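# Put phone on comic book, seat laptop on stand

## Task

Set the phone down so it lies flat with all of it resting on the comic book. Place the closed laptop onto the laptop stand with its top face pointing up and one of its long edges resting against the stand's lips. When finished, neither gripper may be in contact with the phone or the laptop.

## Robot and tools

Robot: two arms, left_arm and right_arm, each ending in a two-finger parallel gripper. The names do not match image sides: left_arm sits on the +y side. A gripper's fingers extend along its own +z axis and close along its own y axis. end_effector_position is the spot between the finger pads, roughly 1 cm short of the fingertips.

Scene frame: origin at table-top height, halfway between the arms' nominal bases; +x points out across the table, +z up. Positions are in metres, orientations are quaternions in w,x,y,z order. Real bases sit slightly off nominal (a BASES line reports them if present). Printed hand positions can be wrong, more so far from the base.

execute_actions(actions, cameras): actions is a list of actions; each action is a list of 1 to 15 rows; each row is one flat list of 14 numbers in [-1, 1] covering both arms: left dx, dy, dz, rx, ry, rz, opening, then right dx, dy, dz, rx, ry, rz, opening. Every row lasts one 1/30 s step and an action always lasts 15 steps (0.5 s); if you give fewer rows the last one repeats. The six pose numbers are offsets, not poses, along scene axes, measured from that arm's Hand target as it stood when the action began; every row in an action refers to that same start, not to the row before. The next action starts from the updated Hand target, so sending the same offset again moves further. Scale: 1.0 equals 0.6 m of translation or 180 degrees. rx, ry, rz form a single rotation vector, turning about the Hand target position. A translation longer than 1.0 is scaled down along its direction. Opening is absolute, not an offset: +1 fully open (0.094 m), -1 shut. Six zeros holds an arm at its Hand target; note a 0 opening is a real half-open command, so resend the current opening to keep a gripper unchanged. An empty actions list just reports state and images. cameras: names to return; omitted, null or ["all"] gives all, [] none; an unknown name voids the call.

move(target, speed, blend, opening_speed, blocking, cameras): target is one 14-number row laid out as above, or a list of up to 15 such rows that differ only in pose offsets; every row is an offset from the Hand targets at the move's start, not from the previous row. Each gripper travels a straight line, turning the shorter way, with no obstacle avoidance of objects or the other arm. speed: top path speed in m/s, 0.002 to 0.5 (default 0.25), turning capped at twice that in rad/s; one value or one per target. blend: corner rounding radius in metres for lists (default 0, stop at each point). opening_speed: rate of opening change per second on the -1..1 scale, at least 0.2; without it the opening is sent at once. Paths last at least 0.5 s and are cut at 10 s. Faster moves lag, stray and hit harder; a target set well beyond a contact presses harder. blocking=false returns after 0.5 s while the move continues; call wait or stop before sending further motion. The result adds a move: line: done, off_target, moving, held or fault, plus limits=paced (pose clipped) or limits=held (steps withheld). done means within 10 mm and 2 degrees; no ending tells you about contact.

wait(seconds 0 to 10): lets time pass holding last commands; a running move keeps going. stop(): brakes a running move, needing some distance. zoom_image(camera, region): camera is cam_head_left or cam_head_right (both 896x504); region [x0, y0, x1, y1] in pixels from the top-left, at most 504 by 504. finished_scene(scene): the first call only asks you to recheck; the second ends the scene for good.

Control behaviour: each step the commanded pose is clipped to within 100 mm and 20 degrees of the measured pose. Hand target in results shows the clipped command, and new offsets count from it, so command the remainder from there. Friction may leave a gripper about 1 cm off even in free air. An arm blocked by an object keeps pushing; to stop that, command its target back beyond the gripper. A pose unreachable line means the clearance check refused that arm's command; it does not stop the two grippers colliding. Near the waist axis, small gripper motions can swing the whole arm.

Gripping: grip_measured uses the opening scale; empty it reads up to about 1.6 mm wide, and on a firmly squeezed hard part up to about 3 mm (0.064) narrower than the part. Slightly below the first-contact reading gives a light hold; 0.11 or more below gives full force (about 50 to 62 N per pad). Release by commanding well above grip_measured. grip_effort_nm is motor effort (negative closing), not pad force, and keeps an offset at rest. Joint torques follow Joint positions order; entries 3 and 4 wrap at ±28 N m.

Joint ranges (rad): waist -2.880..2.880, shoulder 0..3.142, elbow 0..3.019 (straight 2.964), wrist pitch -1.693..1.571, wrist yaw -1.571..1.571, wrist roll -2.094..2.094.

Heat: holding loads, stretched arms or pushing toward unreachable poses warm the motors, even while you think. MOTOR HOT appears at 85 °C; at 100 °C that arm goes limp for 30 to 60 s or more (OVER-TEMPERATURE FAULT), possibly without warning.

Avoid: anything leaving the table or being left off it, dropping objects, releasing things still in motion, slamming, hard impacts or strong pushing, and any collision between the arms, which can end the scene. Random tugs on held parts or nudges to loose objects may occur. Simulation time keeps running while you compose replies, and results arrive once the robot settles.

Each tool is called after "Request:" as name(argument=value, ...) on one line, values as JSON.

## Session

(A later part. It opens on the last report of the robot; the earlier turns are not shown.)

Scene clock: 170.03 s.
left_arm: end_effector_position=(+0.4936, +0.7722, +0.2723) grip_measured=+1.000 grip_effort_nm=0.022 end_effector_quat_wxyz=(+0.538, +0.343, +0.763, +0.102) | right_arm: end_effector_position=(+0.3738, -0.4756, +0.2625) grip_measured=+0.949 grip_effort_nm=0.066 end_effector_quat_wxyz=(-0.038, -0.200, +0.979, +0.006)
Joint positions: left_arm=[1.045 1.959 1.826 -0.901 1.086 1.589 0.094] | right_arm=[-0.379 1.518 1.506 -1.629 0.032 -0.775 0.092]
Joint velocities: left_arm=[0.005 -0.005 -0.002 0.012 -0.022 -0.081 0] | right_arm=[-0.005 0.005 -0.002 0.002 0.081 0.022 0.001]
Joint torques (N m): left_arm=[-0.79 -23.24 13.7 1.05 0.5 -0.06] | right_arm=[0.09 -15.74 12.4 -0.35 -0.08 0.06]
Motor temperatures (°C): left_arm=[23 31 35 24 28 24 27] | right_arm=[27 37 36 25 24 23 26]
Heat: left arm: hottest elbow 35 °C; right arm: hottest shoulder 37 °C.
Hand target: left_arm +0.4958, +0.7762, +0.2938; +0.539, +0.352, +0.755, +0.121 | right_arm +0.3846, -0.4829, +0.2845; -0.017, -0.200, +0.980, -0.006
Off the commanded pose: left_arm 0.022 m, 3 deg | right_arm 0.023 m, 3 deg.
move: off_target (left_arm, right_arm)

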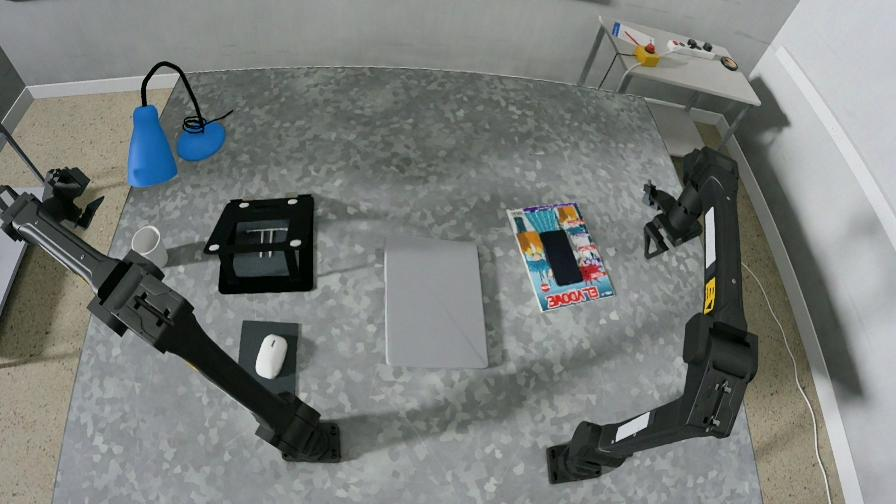

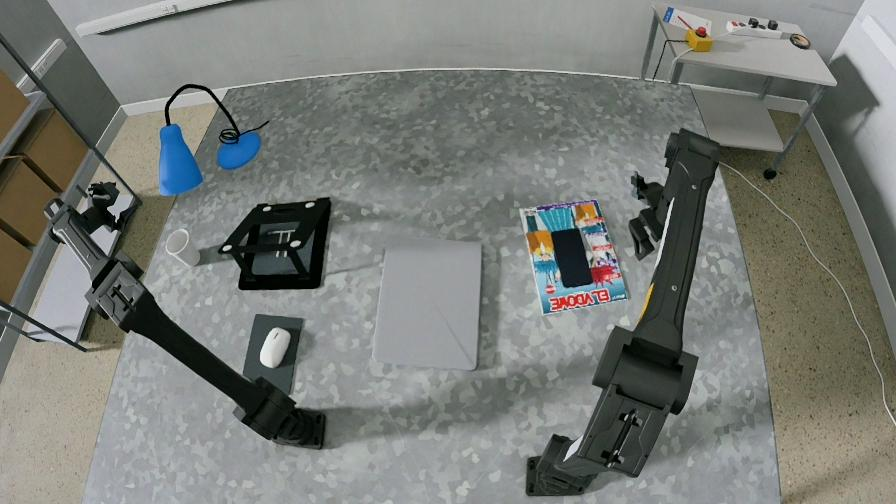

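Request:
zoom_image(camera="cam_head_left", region=[635, 175, 715, 265])

Request:
zoom_image(camera="cam_head_left", region=[0, 150, 120, 290])

Request:
zoom_image(camera="cam_head_right", region=[40, 160, 140, 270])

Scaled by 5.600.

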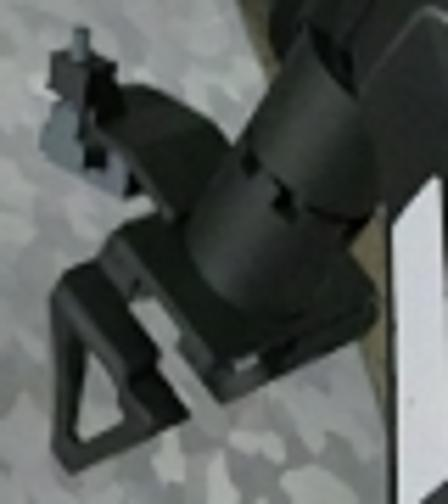

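Scaled by 3.600.

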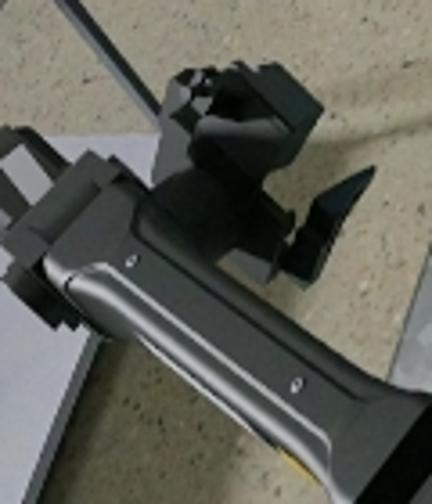

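Scaled by 4.582.

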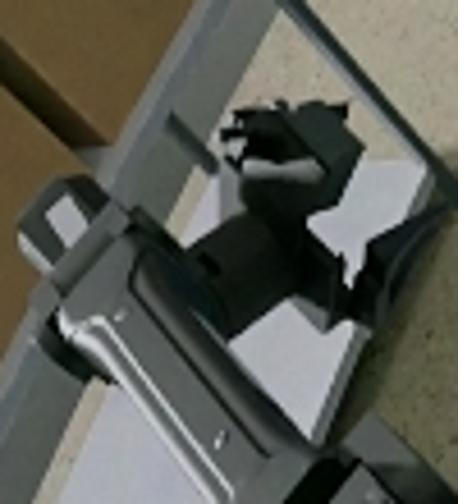

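Request:
move(target=[-0.45,-0.37,0.03,0.005,0.375,0.113,1,0,0,0,0,0,0,0.95])

Request:
zoom_image(camera="cam_head_left", region=[170, 260, 340, 430])

Request:
zoom_image(camera="cam_head_right", region=[180, 260, 350, 430])

Scene clock: 265.50 s.
left_arm: end_effector_position=(+0.2227, +0.5668, +0.3082) grip_measured=+1.000 grip_effort_nm=0.022 end_effector_quat_wxyz=(+0.002, +0.229, +0.974, +0.007) | right_arm: end_effector_position=(+0.3737, -0.4755, +0.2625) grip_measured=+0.949 grip_effort_nm=0.066 end_effector_quat_wxyz=(-0.038, -0.200, +0.979, +0.006)
Joint positions: left_arm=[1.013 1.317 1.421 -1.661 -0.001 1.503 0.094] | right_arm=[-0.379 1.518 1.506 -1.63 0.032 -0.776 0.092]
Joint velocities: left_arm=[-0.015 -0.005 0.002 -0.007 -0.007 0.022 0] | right_arm=[0.005 0.005 -0.012 -0.002 -0.007 -0.022 -0.001]
Joint torques (N m): left_arm=[-2.32 -13.16 9.47 -0.29 -0.03 -0.03] | right_arm=[-0.03 -15.5 12.46 -0.32 -0.07 0.08]
Motor temperatures (°C): left_arm=[23 32 36 24 28 24 27] | right_arm=[27 34 41 25 24 23 25]
Heat: left arm: hottest elbow 36 °C; right arm: hottest elbow 41 °C.
Hand target: left_arm +0.2232, +0.5576, +0.3102; +0.000, +0.231, +0.973, +0.006 | right_arm +0.3845, -0.4829, +0.2845; -0.017, -0.200, +0.980, -0.006
Off the commanded pose: left_arm 0.013 m, 1 deg | right_arm 0.026 m, 3 deg.
move: off_target (left_arm, right_arm)

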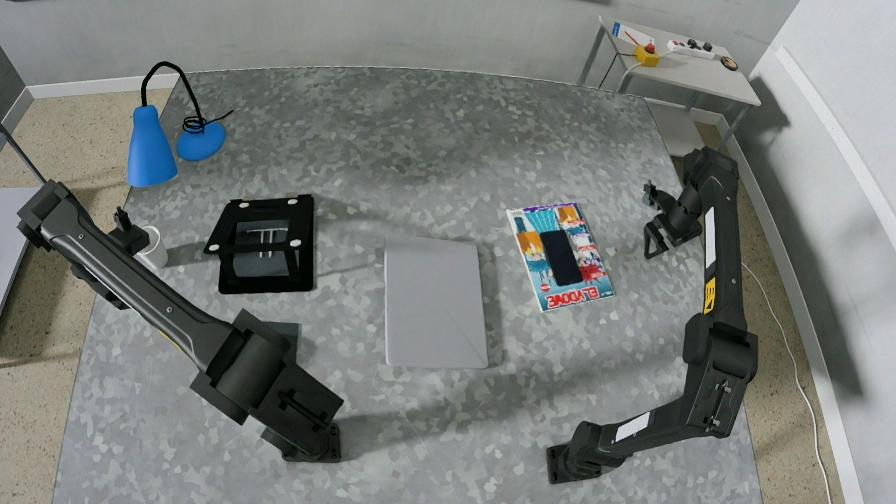

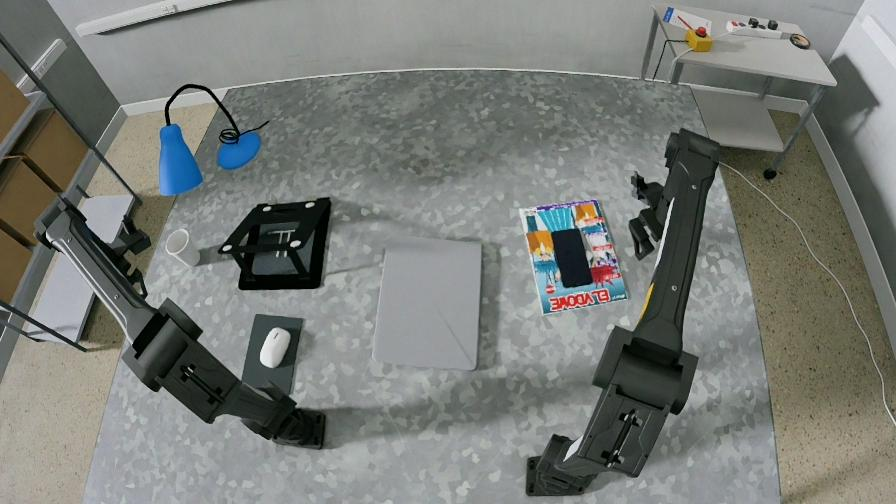

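Scaled by 2.965.

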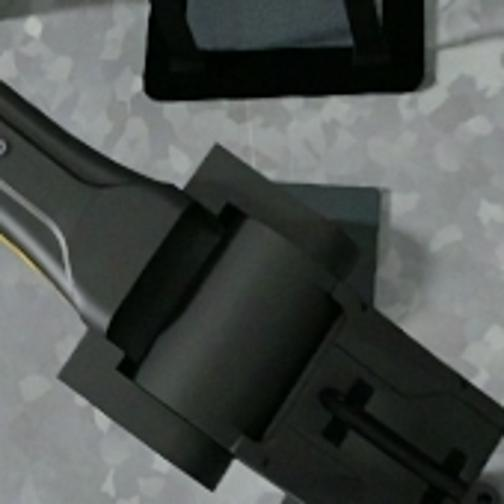

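Scaled by 2.965.

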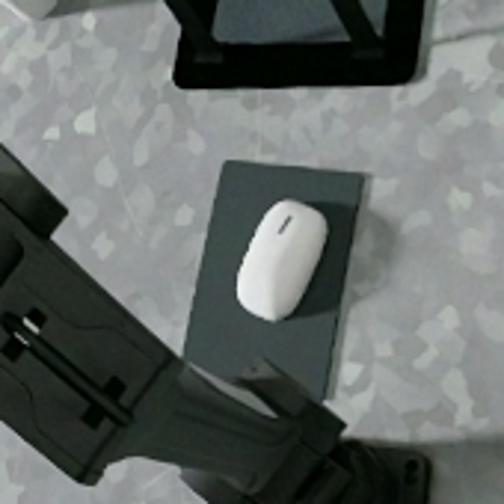

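Request:
move(target=[0.01,-0.13,-0.18,0,0,0,1,0,0,0,0,0,0,0.95])

Request:
zoom_image(camera="cam_head_left", region=[170, 260, 340, 430])

Request:
zoom_image(camera="cam_head_right", region=[180, 260, 350, 430])

Scene clock: 306.50 s.
left_arm: end_effector_position=(+0.2266, +0.4818, +0.2021) grip_measured=+1.000 grip_effort_nm=0.022 end_effector_quat_wxyz=(-0.002, +0.229, +0.973, -0.003) | right_arm: end_effector_position=(+0.3737, -0.4755, +0.2625) grip_measured=+0.949 grip_effort_nm=0.066 end_effector_quat_wxyz=(-0.038, -0.200, +0.979, +0.006)
Joint positions: left_arm=[0.862 1.158 1.009 -1.429 -0.001 1.352 0.094] | right_arm=[-0.379 1.518 1.506 -1.63 0.032 -0.776 0.092]
Joint velocities: left_arm=[-0.005 -0.005 0.002 0.002 -0.037 0.007 0] | right_arm=[-0.015 0.005 0.007 -0.012 0.007 -0.022 0]
Joint torques (N m): left_arm=[-2.26 -10.52 9.29 0.81 -0.1 -0.03] | right_arm=[-0.03 -15.5 12.48 -0.29 -0.08 0.09]
Motor temperatures (°C): left_arm=[23 30 34 24 27 24 27] | right_arm=[27 34 42 25 24 23 25]
Heat: left arm: hottest elbow 34 °C; right arm: hottest elbow 42 °C.
Hand target: left_arm +0.2287, +0.4780, +0.2031; +0.000, +0.232, +0.973, +0.006 | right_arm +0.3845, -0.4830, +0.2845; -0.017, -0.200, +0.980, -0.006
Off the commanded pose: left_arm 0.003 m, 1 deg | right_arm 0.026 m, 3 deg.
move: off_target (right_arm)

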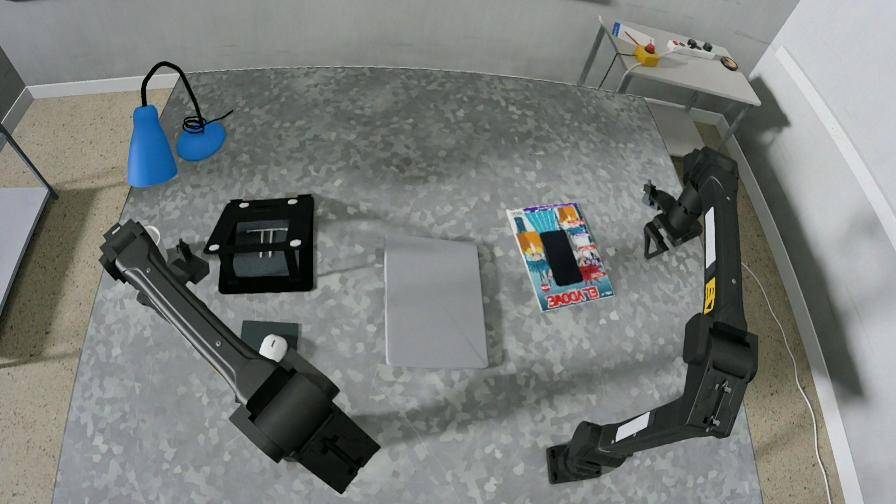

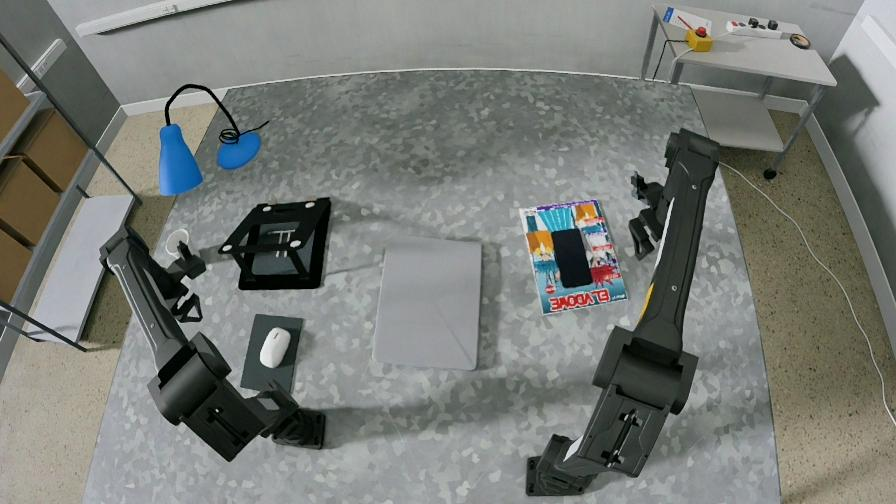

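Scaled by 2.965.

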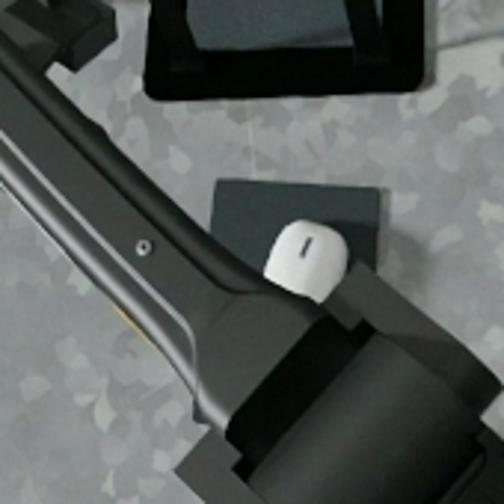

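Scaled by 2.965.

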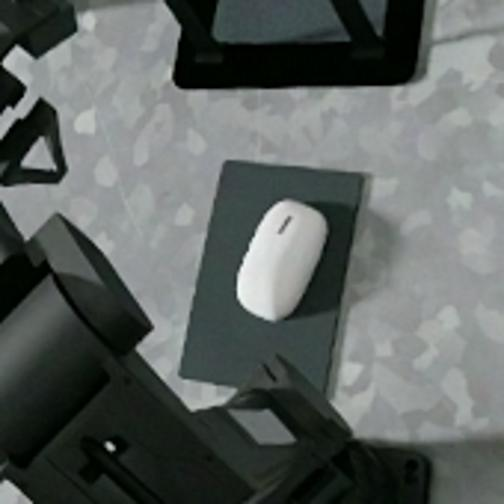

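Request:
execute_actions(actions=[])

Scene clock: 322.43 s.
left_arm: end_effector_position=(+0.2266, +0.4818, +0.2021) grip_measured=+1.000 grip_effort_nm=0.022 end_effector_quat_wxyz=(-0.002, +0.228, +0.974, -0.003) | right_arm: end_effector_position=(+0.3737, -0.4755, +0.2625) grip_measured=+0.949 grip_effort_nm=0.066 end_effector_quat_wxyz=(-0.038, -0.200, +0.979, +0.006)
Joint positions: left_arm=[0.862 1.158 1.009 -1.429 -0.001 1.351 0.094] | right_arm=[-0.379 1.518 1.506 -1.63 0.032 -0.776 0.092]
Joint velocities: left_arm=[0.005 0.005 -0.007 0.002 -0.022 -0.051 0] | right_arm=[0.005 -0.005 -0.012 -0.002 -0.081 0.007 0]
Joint torques (N m): left_arm=[-2.43 -10.4 9.07 0.66 -0.07 -0.04] | right_arm=[0.03 -15.56 12.46 -0.34 -0.08 0.08]
Motor temperatures (°C): left_arm=[23 29 34 24 27 24 27] | right_arm=[27 34 43 25 24 23 25]
Heat: left arm: hottest elbow 34 °C; right arm: hottest elbow 43 °C.
Hand target: left_arm +0.2287, +0.4780, +0.2031; +0.000, +0.232, +0.973, +0.006 | right_arm +0.3845, -0.4830, +0.2845; -0.017, -0.200, +0.980, -0.006
Tool commands: left_gripper/opening=+1.0 right_gripper/opening=+0.95
Off the commanded pose: left_arm 0.003 m, 1 deg | right_arm 0.026 m, 3 deg.

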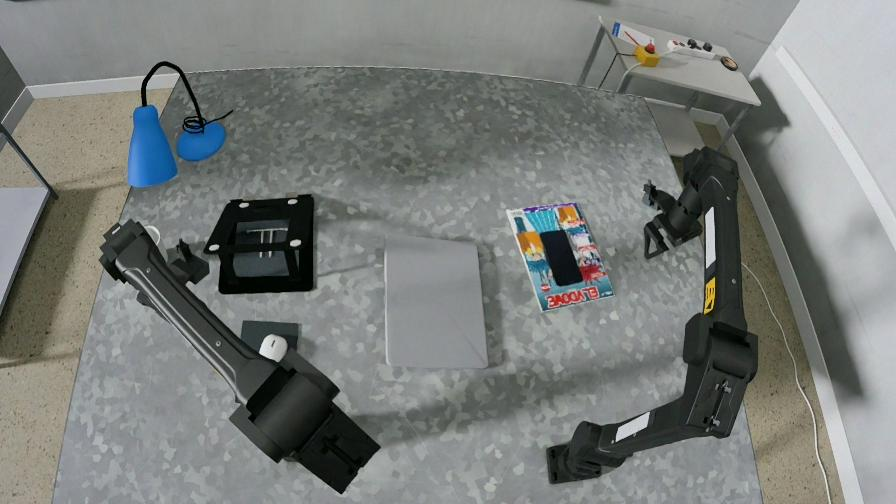

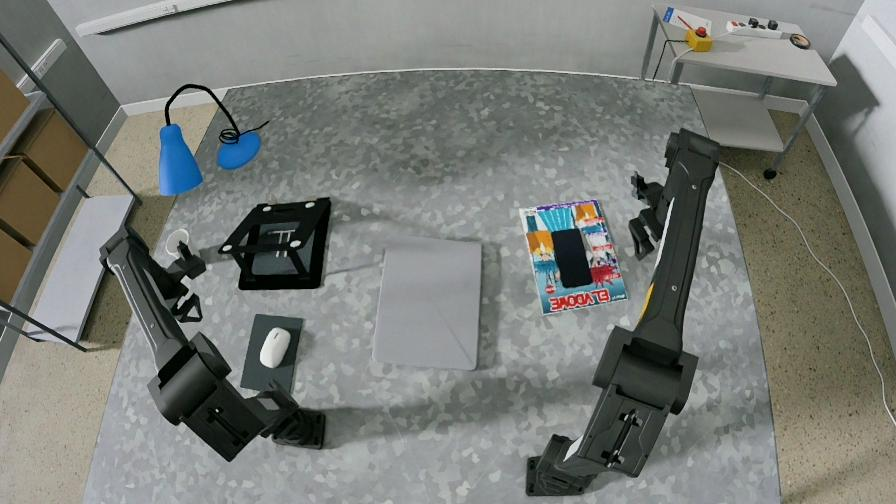

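Request:
zoom_image(camera="cam_head_right", region=[200, 170, 360, 310])

Request:
zoom_image(camera="cam_head_left", region=[180, 170, 340, 310])

Request:
zoom_image(camera="cam_head_right", region=[360, 220, 520, 380])

Scaled by 3.150.

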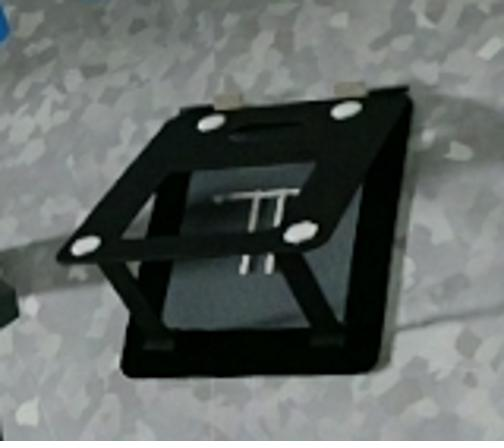

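Scaled by 3.150.

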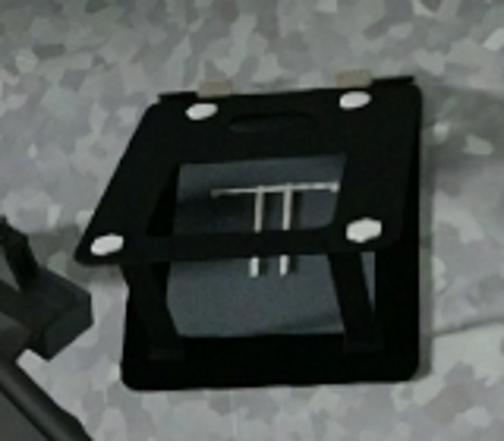

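Scaled by 3.150.

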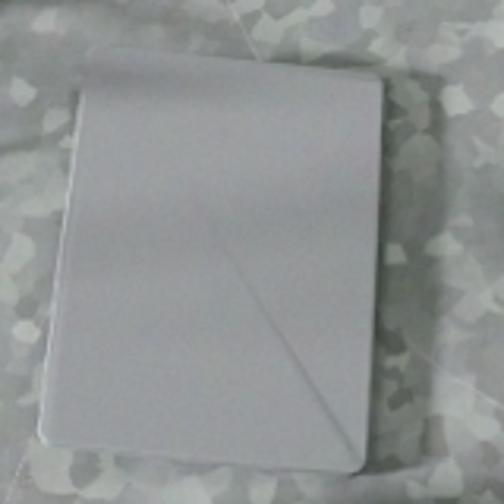

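Request:
zoom_image(camera="cam_head_left", region=[370, 225, 450, 295])

Request:
zoom_image(camera="cam_head_left", region=[370, 310, 450, 380])

Request:
zoom_image(camera="cam_head_right", region=[360, 310, 490, 390])

Scaled by 6.300.

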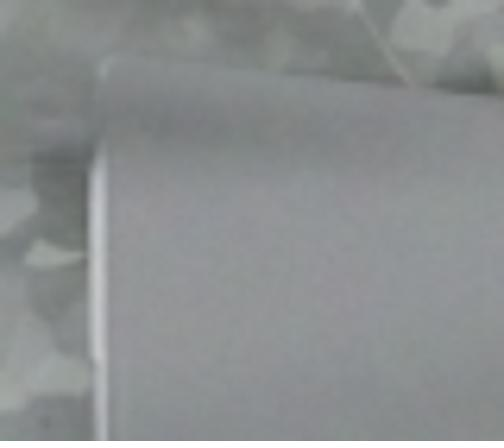

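Scaled by 6.300.

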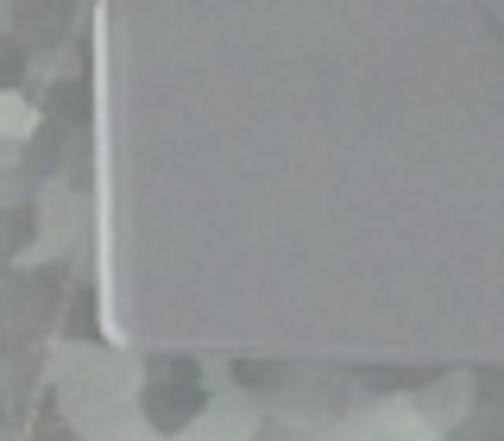

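Scaled by 3.877.

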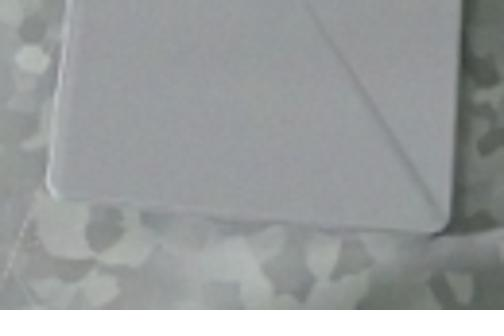

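Request:
move(target=[-0.033,-0.117,-0.1,0,0,0,1,0,0,0,0,0,0,0.95], speed=0.2)

Scene clock: 398.80 s.
left_arm: end_effector_position=(+0.2065, +0.4100, +0.1444) grip_measured=+1.000 grip_effort_nm=0.017 end_effector_quat_wxyz=(-0.002, +0.229, +0.974, -0.001) | right_arm: end_effector_position=(+0.3737, -0.4755, +0.2625) grip_measured=+0.949 grip_effort_nm=0.066 end_effector_quat_wxyz=(-0.038, -0.200, +0.979, +0.006)
Joint positions: left_arm=[0.739 0.995 0.744 -1.324 -0.002 1.228 0.094] | right_arm=[-0.379 1.518 1.506 -1.63 0.032 -0.776 0.092]
Joint velocities: left_arm=[-0.024 0.005 -0.002 0.002 -0.007 0.007 0] | right_arm=[-0.015 -0.005 -0.002 -0.002 0.007 0.007 0]
Joint torques (N m): left_arm=[-2.55 -7.3 9.21 0.68 -0.13 -0.07] | right_arm=[0.09 -15.56 12.48 -0.29 -0.09 0.08]
Motor temperatures (°C): left_arm=[23 28 34 24 27 24 26] | right_arm=[27 34 44 25 24 23 25]
Heat: left arm: hottest elbow 34 °C; right arm: hottest elbow 44 °C.
Hand target: left_arm +0.2081, +0.4073, +0.1438; +0.001, +0.231, +0.973, +0.007 | right_arm +0.3845, -0.4830, +0.2845; -0.017, -0.200, +0.980, -0.006
Off the commanded pose: left_arm 0.004 m, 1 deg | right_arm 0.026 m, 3 deg.
move: off_target (right_arm)

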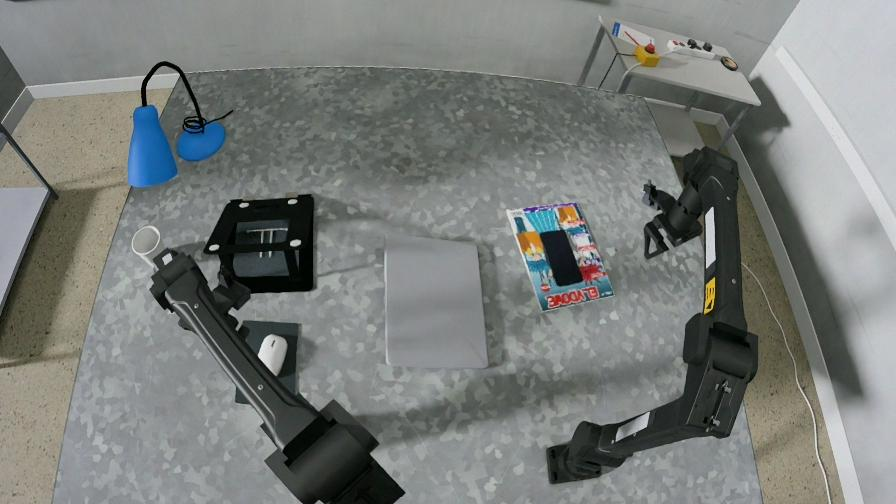

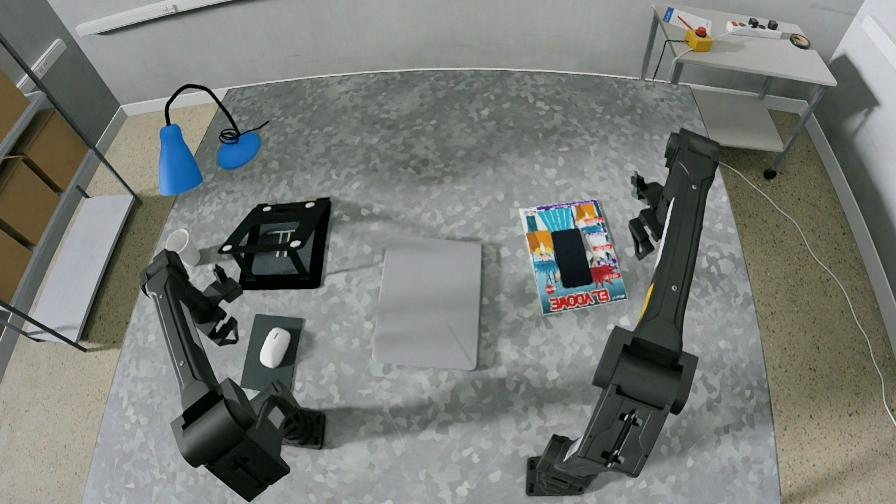

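Request:
move(target=[0,0,-0.11,0,0,0,1,0,0,0,0,0,0,0.95], speed=0.2)

Request:
zoom_image(camera="cam_head_right", region=[180, 260, 340, 400])

Request:
zoom_image(camera="cam_head_left", region=[180, 260, 340, 400])

Scene clock: 402.73 s.
left_arm: end_effector_position=(+0.2061, +0.4089, +0.0831) grip_measured=+1.000 grip_effort_nm=0.022 end_effector_quat_wxyz=(+0.004, +0.228, +0.974, +0.008) | right_arm: end_effector_position=(+0.3737, -0.4755, +0.2625) grip_measured=+0.949 grip_effort_nm=0.066 end_effector_quat_wxyz=(-0.038, -0.200, +0.979, +0.006)
Joint positions: left_arm=[0.736 1.046 0.604 -1.111 -0.002 1.225 0.094] | right_arm=[-0.379 1.518 1.506 -1.63 0.032 -0.776 0.092]
Joint velocities: left_arm=[-0.015 -0.005 -0.012 -0.017 0.007 -0.037 0] | right_arm=[0.005 0.005 0.007 -0.012 0.022 -0.022 -0.001]
Joint torques (N m): left_arm=[-2.84 -4.42 8.81 0.72 -0.07 -0.07] | right_arm=[0.09 -15.44 12.49 -0.31 -0.08 0.08]
Motor temperatures (°C): left_arm=[23 28 34 24 27 24 26] | right_arm=[27 34 44 25 24 23 25]
Heat: left arm: hottest elbow 34 °C; right arm: hottest elbow 44 °C.
Hand target: left_arm +0.2079, +0.4063, +0.0780; +0.001, +0.232, +0.973, +0.007 | right_arm +0.3845, -0.4830, +0.2845; -0.017, -0.200, +0.980, -0.006
Off the commanded pose: left_arm 0.006 m, 1 deg | right_arm 0.026 m, 3 deg.
move: off_target (right_arm)

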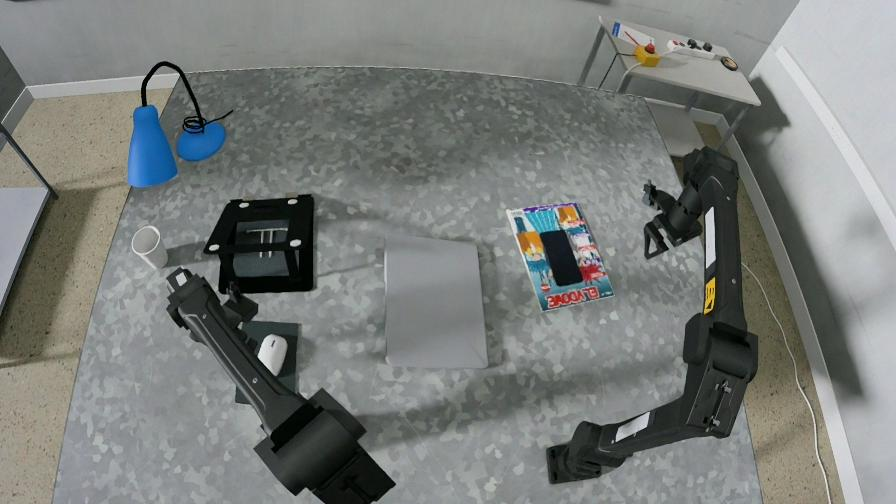

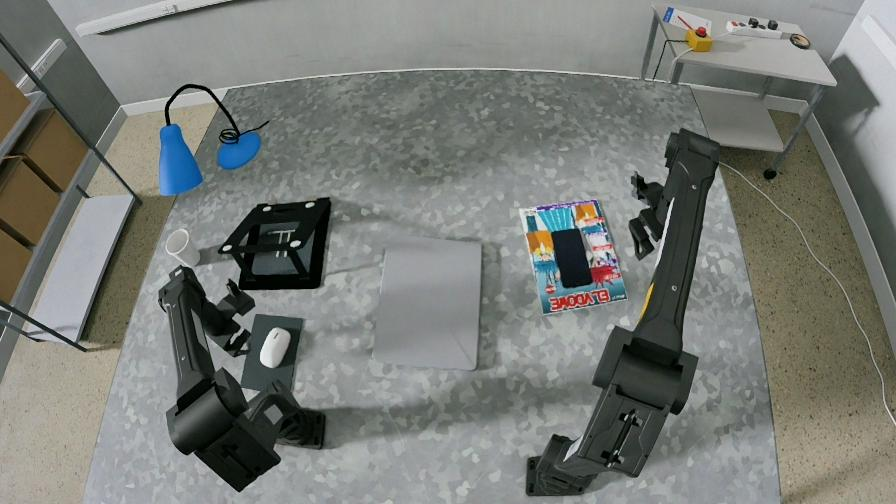

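Scaled by 3.150.

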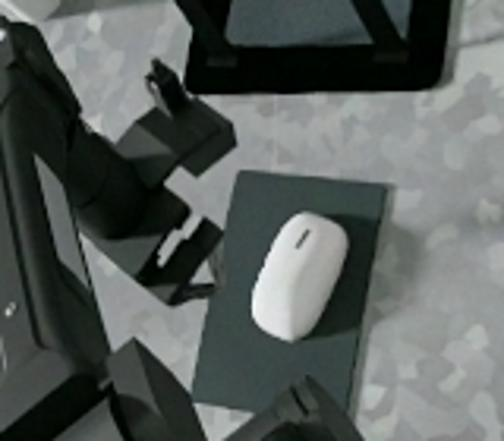

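Scaled by 3.150.

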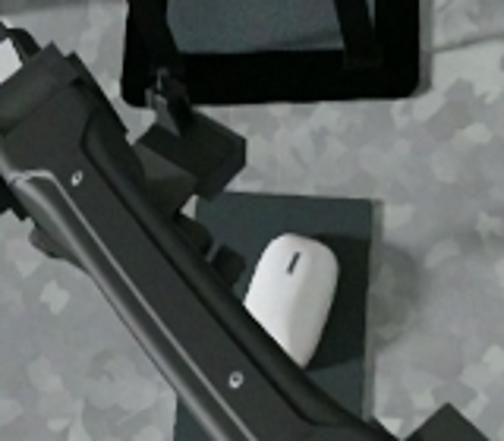

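Request:
move(target=[0.01,-0.135,-0.02,0,0,0,1,0,0,0,0,0,0,0.95], speed=0.2)

Request:
zoom_image(camera="cam_head_right", region=[180, 260, 340, 400])

Request:
zoom_image(camera="cam_head_left", region=[180, 260, 340, 400])

Scene clock: 411.60 s.
left_arm: end_effector_position=(+0.2168, +0.3297, +0.0678) grip_measured=+1.000 grip_effort_nm=0.022 end_effector_quat_wxyz=(+0.006, +0.229, +0.973, +0.008) | right_arm: end_effector_position=(+0.3737, -0.4755, +0.2625) grip_measured=+0.949 grip_effort_nm=0.066 end_effector_quat_wxyz=(-0.038, -0.200, +0.979, +0.006)
Joint positions: left_arm=[0.412 0.941 0.5 -1.111 -0.004 0.901 0.094] | right_arm=[-0.379 1.518 1.506 -1.63 0.032 -0.776 0.092]
Joint velocities: left_arm=[-0.005 -0.005 -0.002 0.022 -0.022 -0.037 0] | right_arm=[-0.015 0.005 -0.002 -0.012 0.007 -0.007 0]
Joint torques (N m): left_arm=[-2.61 -5.19 8.76 -0.08 -0.11 -0.09] | right_arm=[-0.03 -15.56 12.46 -0.34 -0.07 0.09]
Motor temperatures (°C): left_arm=[23 27 34 24 27 24 26] | right_arm=[27 34 44 25 24 23 25]
Heat: left arm: hottest elbow 34 °C; right arm: hottest elbow 44 °C.
Hand target: left_arm +0.2133, +0.3252, +0.0668; +0.003, +0.231, +0.973, +0.007 | right_arm +0.3845, -0.4830, +0.2845; -0.017, -0.200, +0.980, -0.006
Off the commanded pose: left_arm 0.006 m, 1 deg | right_arm 0.026 m, 3 deg.
move: off_target (right_arm)

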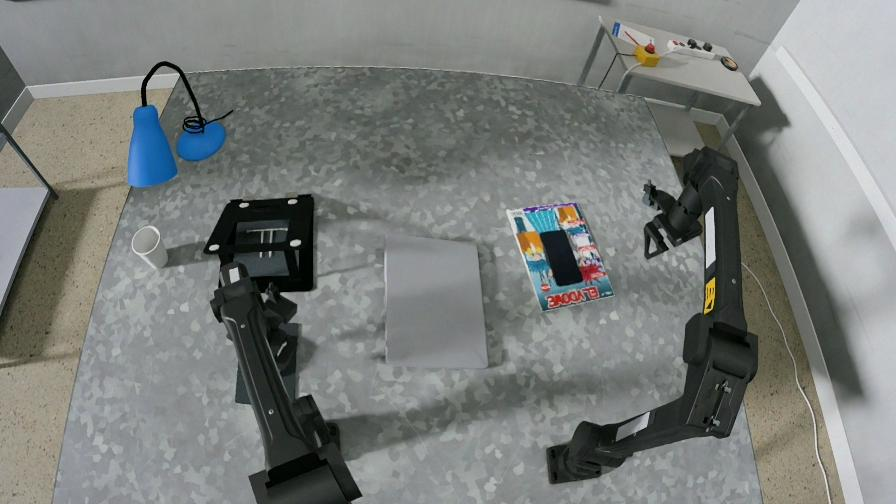

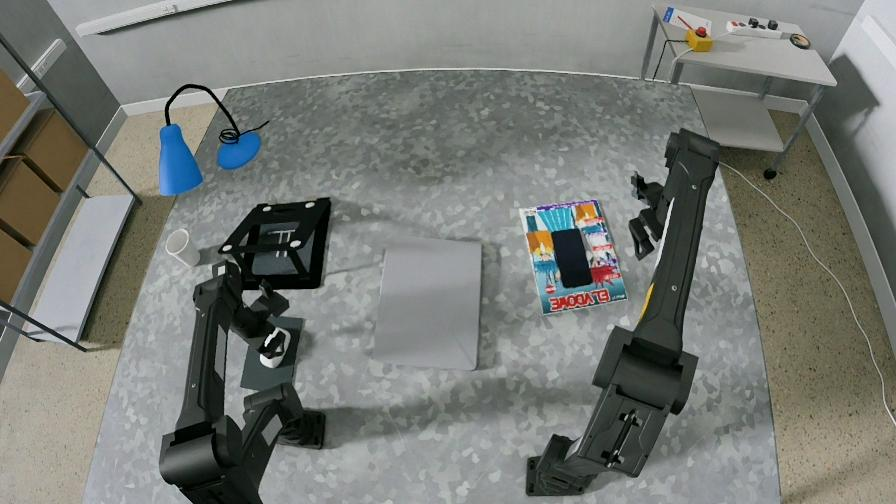

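Scaled by 3.150.

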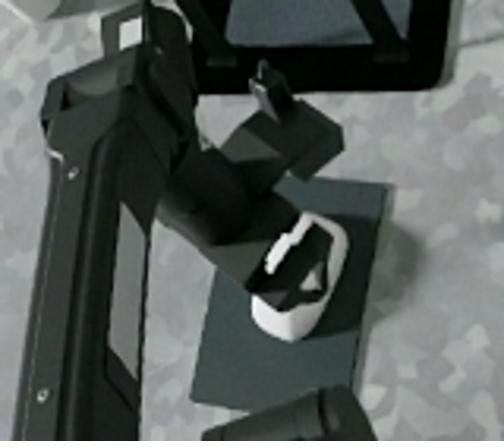

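Scaled by 3.150.

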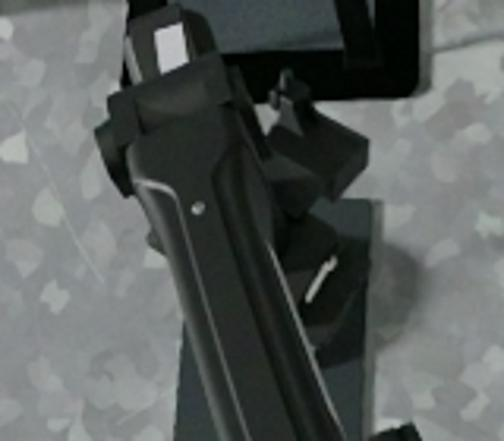

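Request:
move(target=[0.003,0.004,-0.07,0,0,0,1,0,0,0,0,0,0,0.95], speed=0.08)

Request:
zoom_image(camera="cam_head_right", region=[180, 260, 340, 400])

Scene clock: 416.17 s.
left_arm: end_effector_position=(+0.2159, +0.3293, +0.0300) grip_measured=+1.000 grip_effort_nm=0.022 end_effector_quat_wxyz=(+0.006, +0.228, +0.974, +0.008) | right_arm: end_effector_position=(+0.3737, -0.4755, +0.2625) grip_measured=+0.949 grip_effort_nm=0.066 end_effector_quat_wxyz=(-0.038, -0.200, +0.979, +0.006)
Joint positions: left_arm=[0.412 1.017 0.427 -0.96 -0.005 0.901 0.094] | right_arm=[-0.379 1.518 1.506 -1.63 0.032 -0.776 0.092]
Joint velocities: left_arm=[-0.005 -0.015 -0.017 -0.002 0.037 -0.007 0] | right_arm=[-0.005 -0.005 -0.007 -0.007 0.037 -0.007 0]
Joint torques (N m): left_arm=[-1.49 -3.66 7.9 0.87 -0.12 -0.04] | right_arm=[0.15 -15.5 12.45 -0.32 -0.08 0.09]
Motor temperatures (°C): left_arm=[23 27 34 24 27 24 26] | right_arm=[27 34 44 25 24 23 25]
Heat: left arm: hottest elbow 34 °C; right arm: hottest elbow 44 °C.
Hand target: left_arm +0.2148, +0.3271, +0.0250; +0.003, +0.231, +0.973, +0.007 | right_arm +0.3845, -0.4830, +0.2845; -0.017, -0.200, +0.980, -0.006
Off the commanded pose: left_arm 0.006 m, 1 deg | right_arm 0.026 m, 3 deg.
move: off_target (right_arm)

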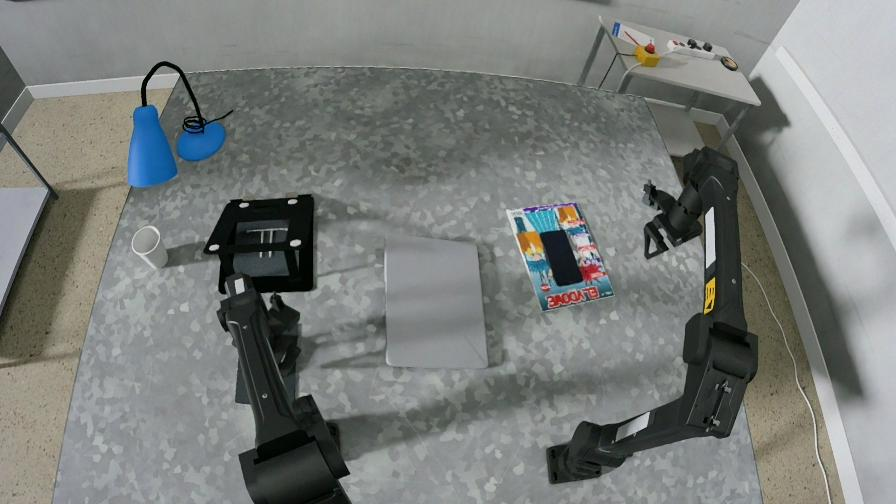

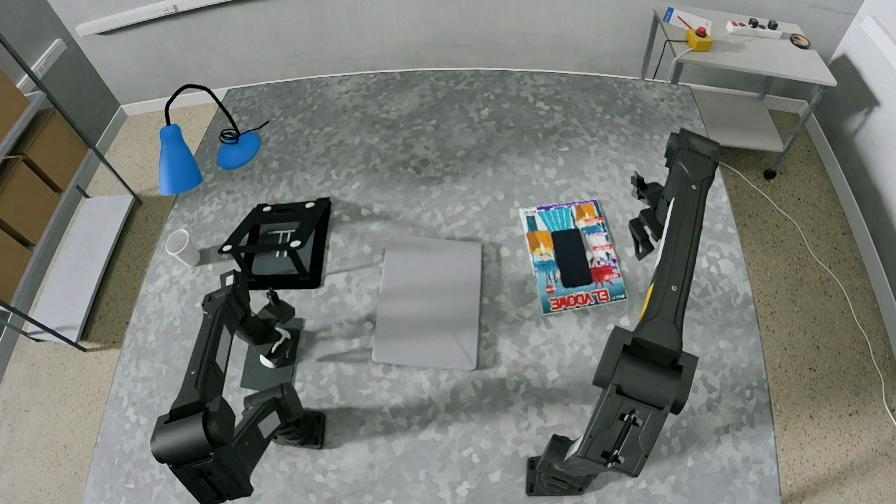

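Scaled by 3.150.

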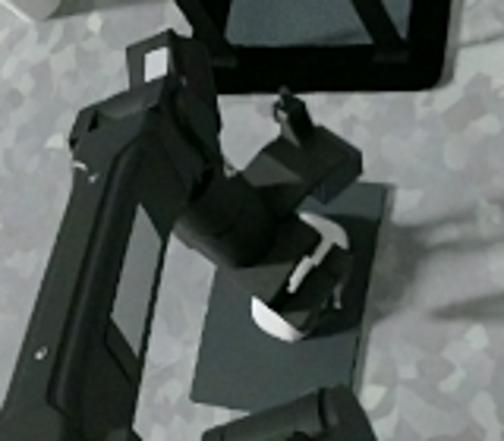

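Request:
move(target=[0,0,-0.008,0,0,0,0.0,0,0,0,0,0,0,0.95], opening_speed=0.6)

Request:
zoom_image(camera="cam_head_right", region=[180, 260, 340, 400])

Scene clock: 420.37 s.
left_arm: end_effector_position=(+0.2170, +0.3302, +0.0268) grip_measured=+0.003 grip_effort_nm=-0.164 end_effector_quat_wxyz=(+0.010, +0.226, +0.974, +0.012) | right_arm: end_effector_position=(+0.3737, -0.4755, +0.2625) grip_measured=+0.949 grip_effort_nm=0.066 end_effector_quat_wxyz=(-0.038, -0.200, +0.979, +0.006)
Joint positions: left_arm=[0.412 1.021 0.419 -0.938 -0.007 0.896 0.047] | right_arm=[-0.379 1.518 1.506 -1.63 0.032 -0.776 0.092]
Joint velocities: left_arm=[-0.005 0.005 -0.007 -0.002 -0.022 -0.051 0] | right_arm=[-0.005 -0.015 0.002 -0.012 -0.022 -0.022 0]
Joint torques (N m): left_arm=[-2.78 -3.08 7.95 0.72 -0.07 0.01] | right_arm=[0.03 -15.56 12.48 -0.31 -0.08 0.09]
Motor temperatures (°C): left_arm=[23 27 33 24 27 24 26] | right_arm=[27 34 44 25 24 23 25]
Heat: left arm: hottest elbow 33 °C; right arm: hottest elbow 44 °C.
Hand target: left_arm +0.2146, +0.3270, +0.0202; +0.002, +0.231, +0.973, +0.007 | right_arm +0.3845, -0.4830, +0.2845; -0.017, -0.200, +0.980, -0.006
Off the commanded pose: left_arm 0.008 m, 1 deg | right_arm 0.026 m, 3 deg.
move: off_target (right_arm)

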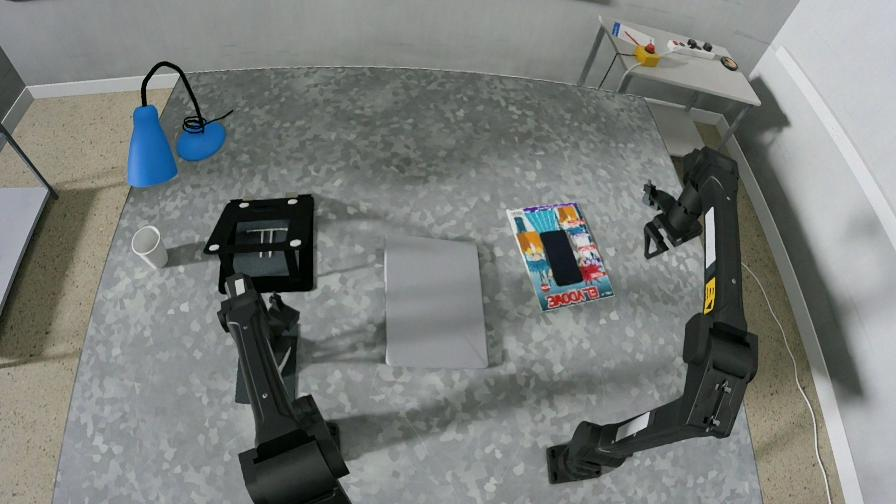

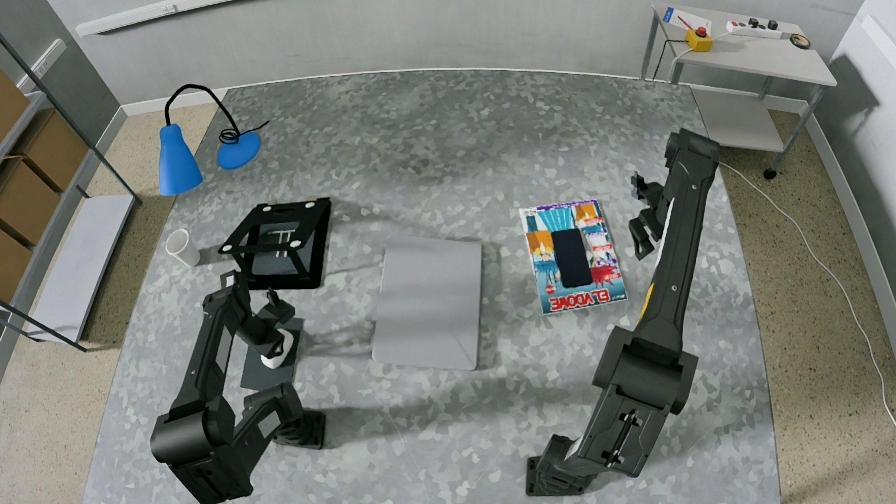

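Scaled by 3.150.

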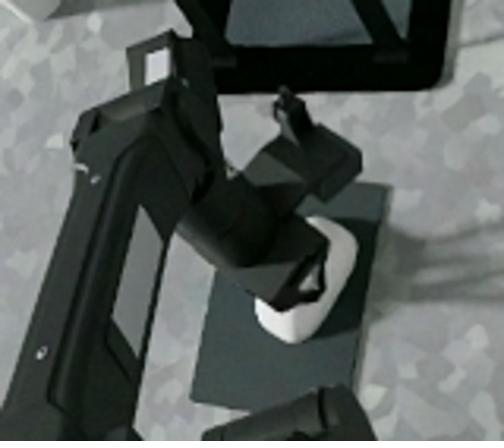

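Request:
move(target=[0,0,0,0,0,0,-0.6,0,0,0,0,0,0,0.95], opening_speed=0.6)

Scene clock: 425.67 s.
left_arm: end_effector_position=(+0.2196, +0.3298, +0.0338) grip_measured=-0.600 grip_effort_nm=0.027 end_effector_quat_wxyz=(+0.016, +0.226, +0.974, +0.013) | right_arm: end_effector_position=(+0.3737, -0.4755, +0.2625) grip_measured=+0.949 grip_effort_nm=0.061 end_effector_quat_wxyz=(-0.038, -0.200, +0.979, +0.006)
Joint positions: left_arm=[0.41 1.002 0.43 -0.957 0 0.894 0.019] | right_arm=[-0.379 1.518 1.506 -1.63 0.032 -0.776 0.092]
Joint velocities: left_arm=[-0.005 -0.015 -0.007 -0.007 0.007 -0.037 0.001] | right_arm=[-0.024 -0.005 0.007 -0.007 -0.051 0.051 0.001]
Joint torques (N m): left_arm=[-1.49 -2.2 7.01 1.24 -0.32 0.03] | right_arm=[0.03 -15.56 12.48 -0.32 -0.08 0.08]
Motor temperatures (°C): left_arm=[23 27 33 24 27 24 26] | right_arm=[27 34 44 25 24 23 25]
Heat: left arm: hottest elbow 33 °C; right arm: hottest elbow 44 °C.
Hand target: left_arm +0.2146, +0.3270, +0.0202; +0.002, +0.231, +0.973, +0.007 | right_arm +0.3845, -0.4830, +0.2845; -0.017, -0.200, +0.980, -0.006
Off the commanded pose: left_arm 0.015 m, 2 deg | right_arm 0.026 m, 3 deg.
move: off_target (left_arm, right_arm)

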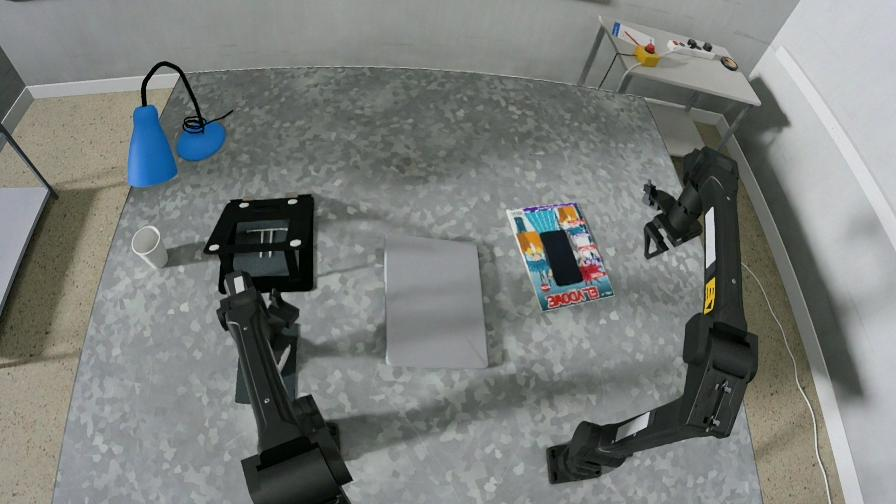

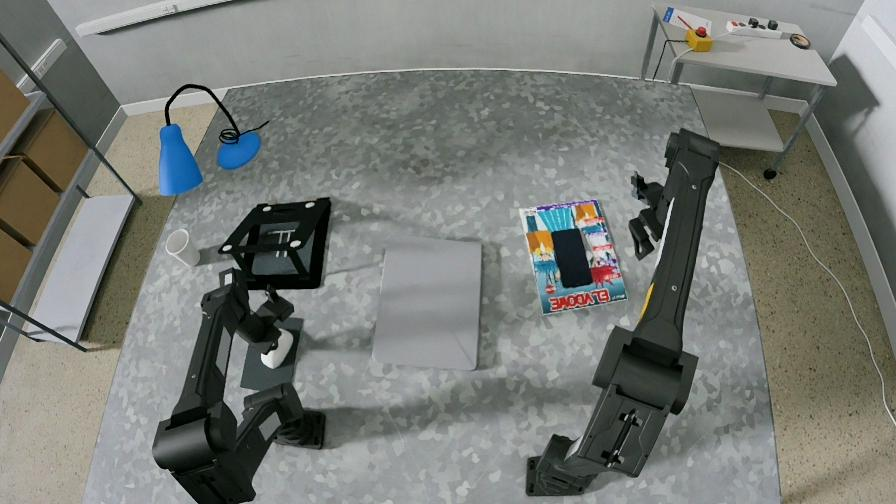

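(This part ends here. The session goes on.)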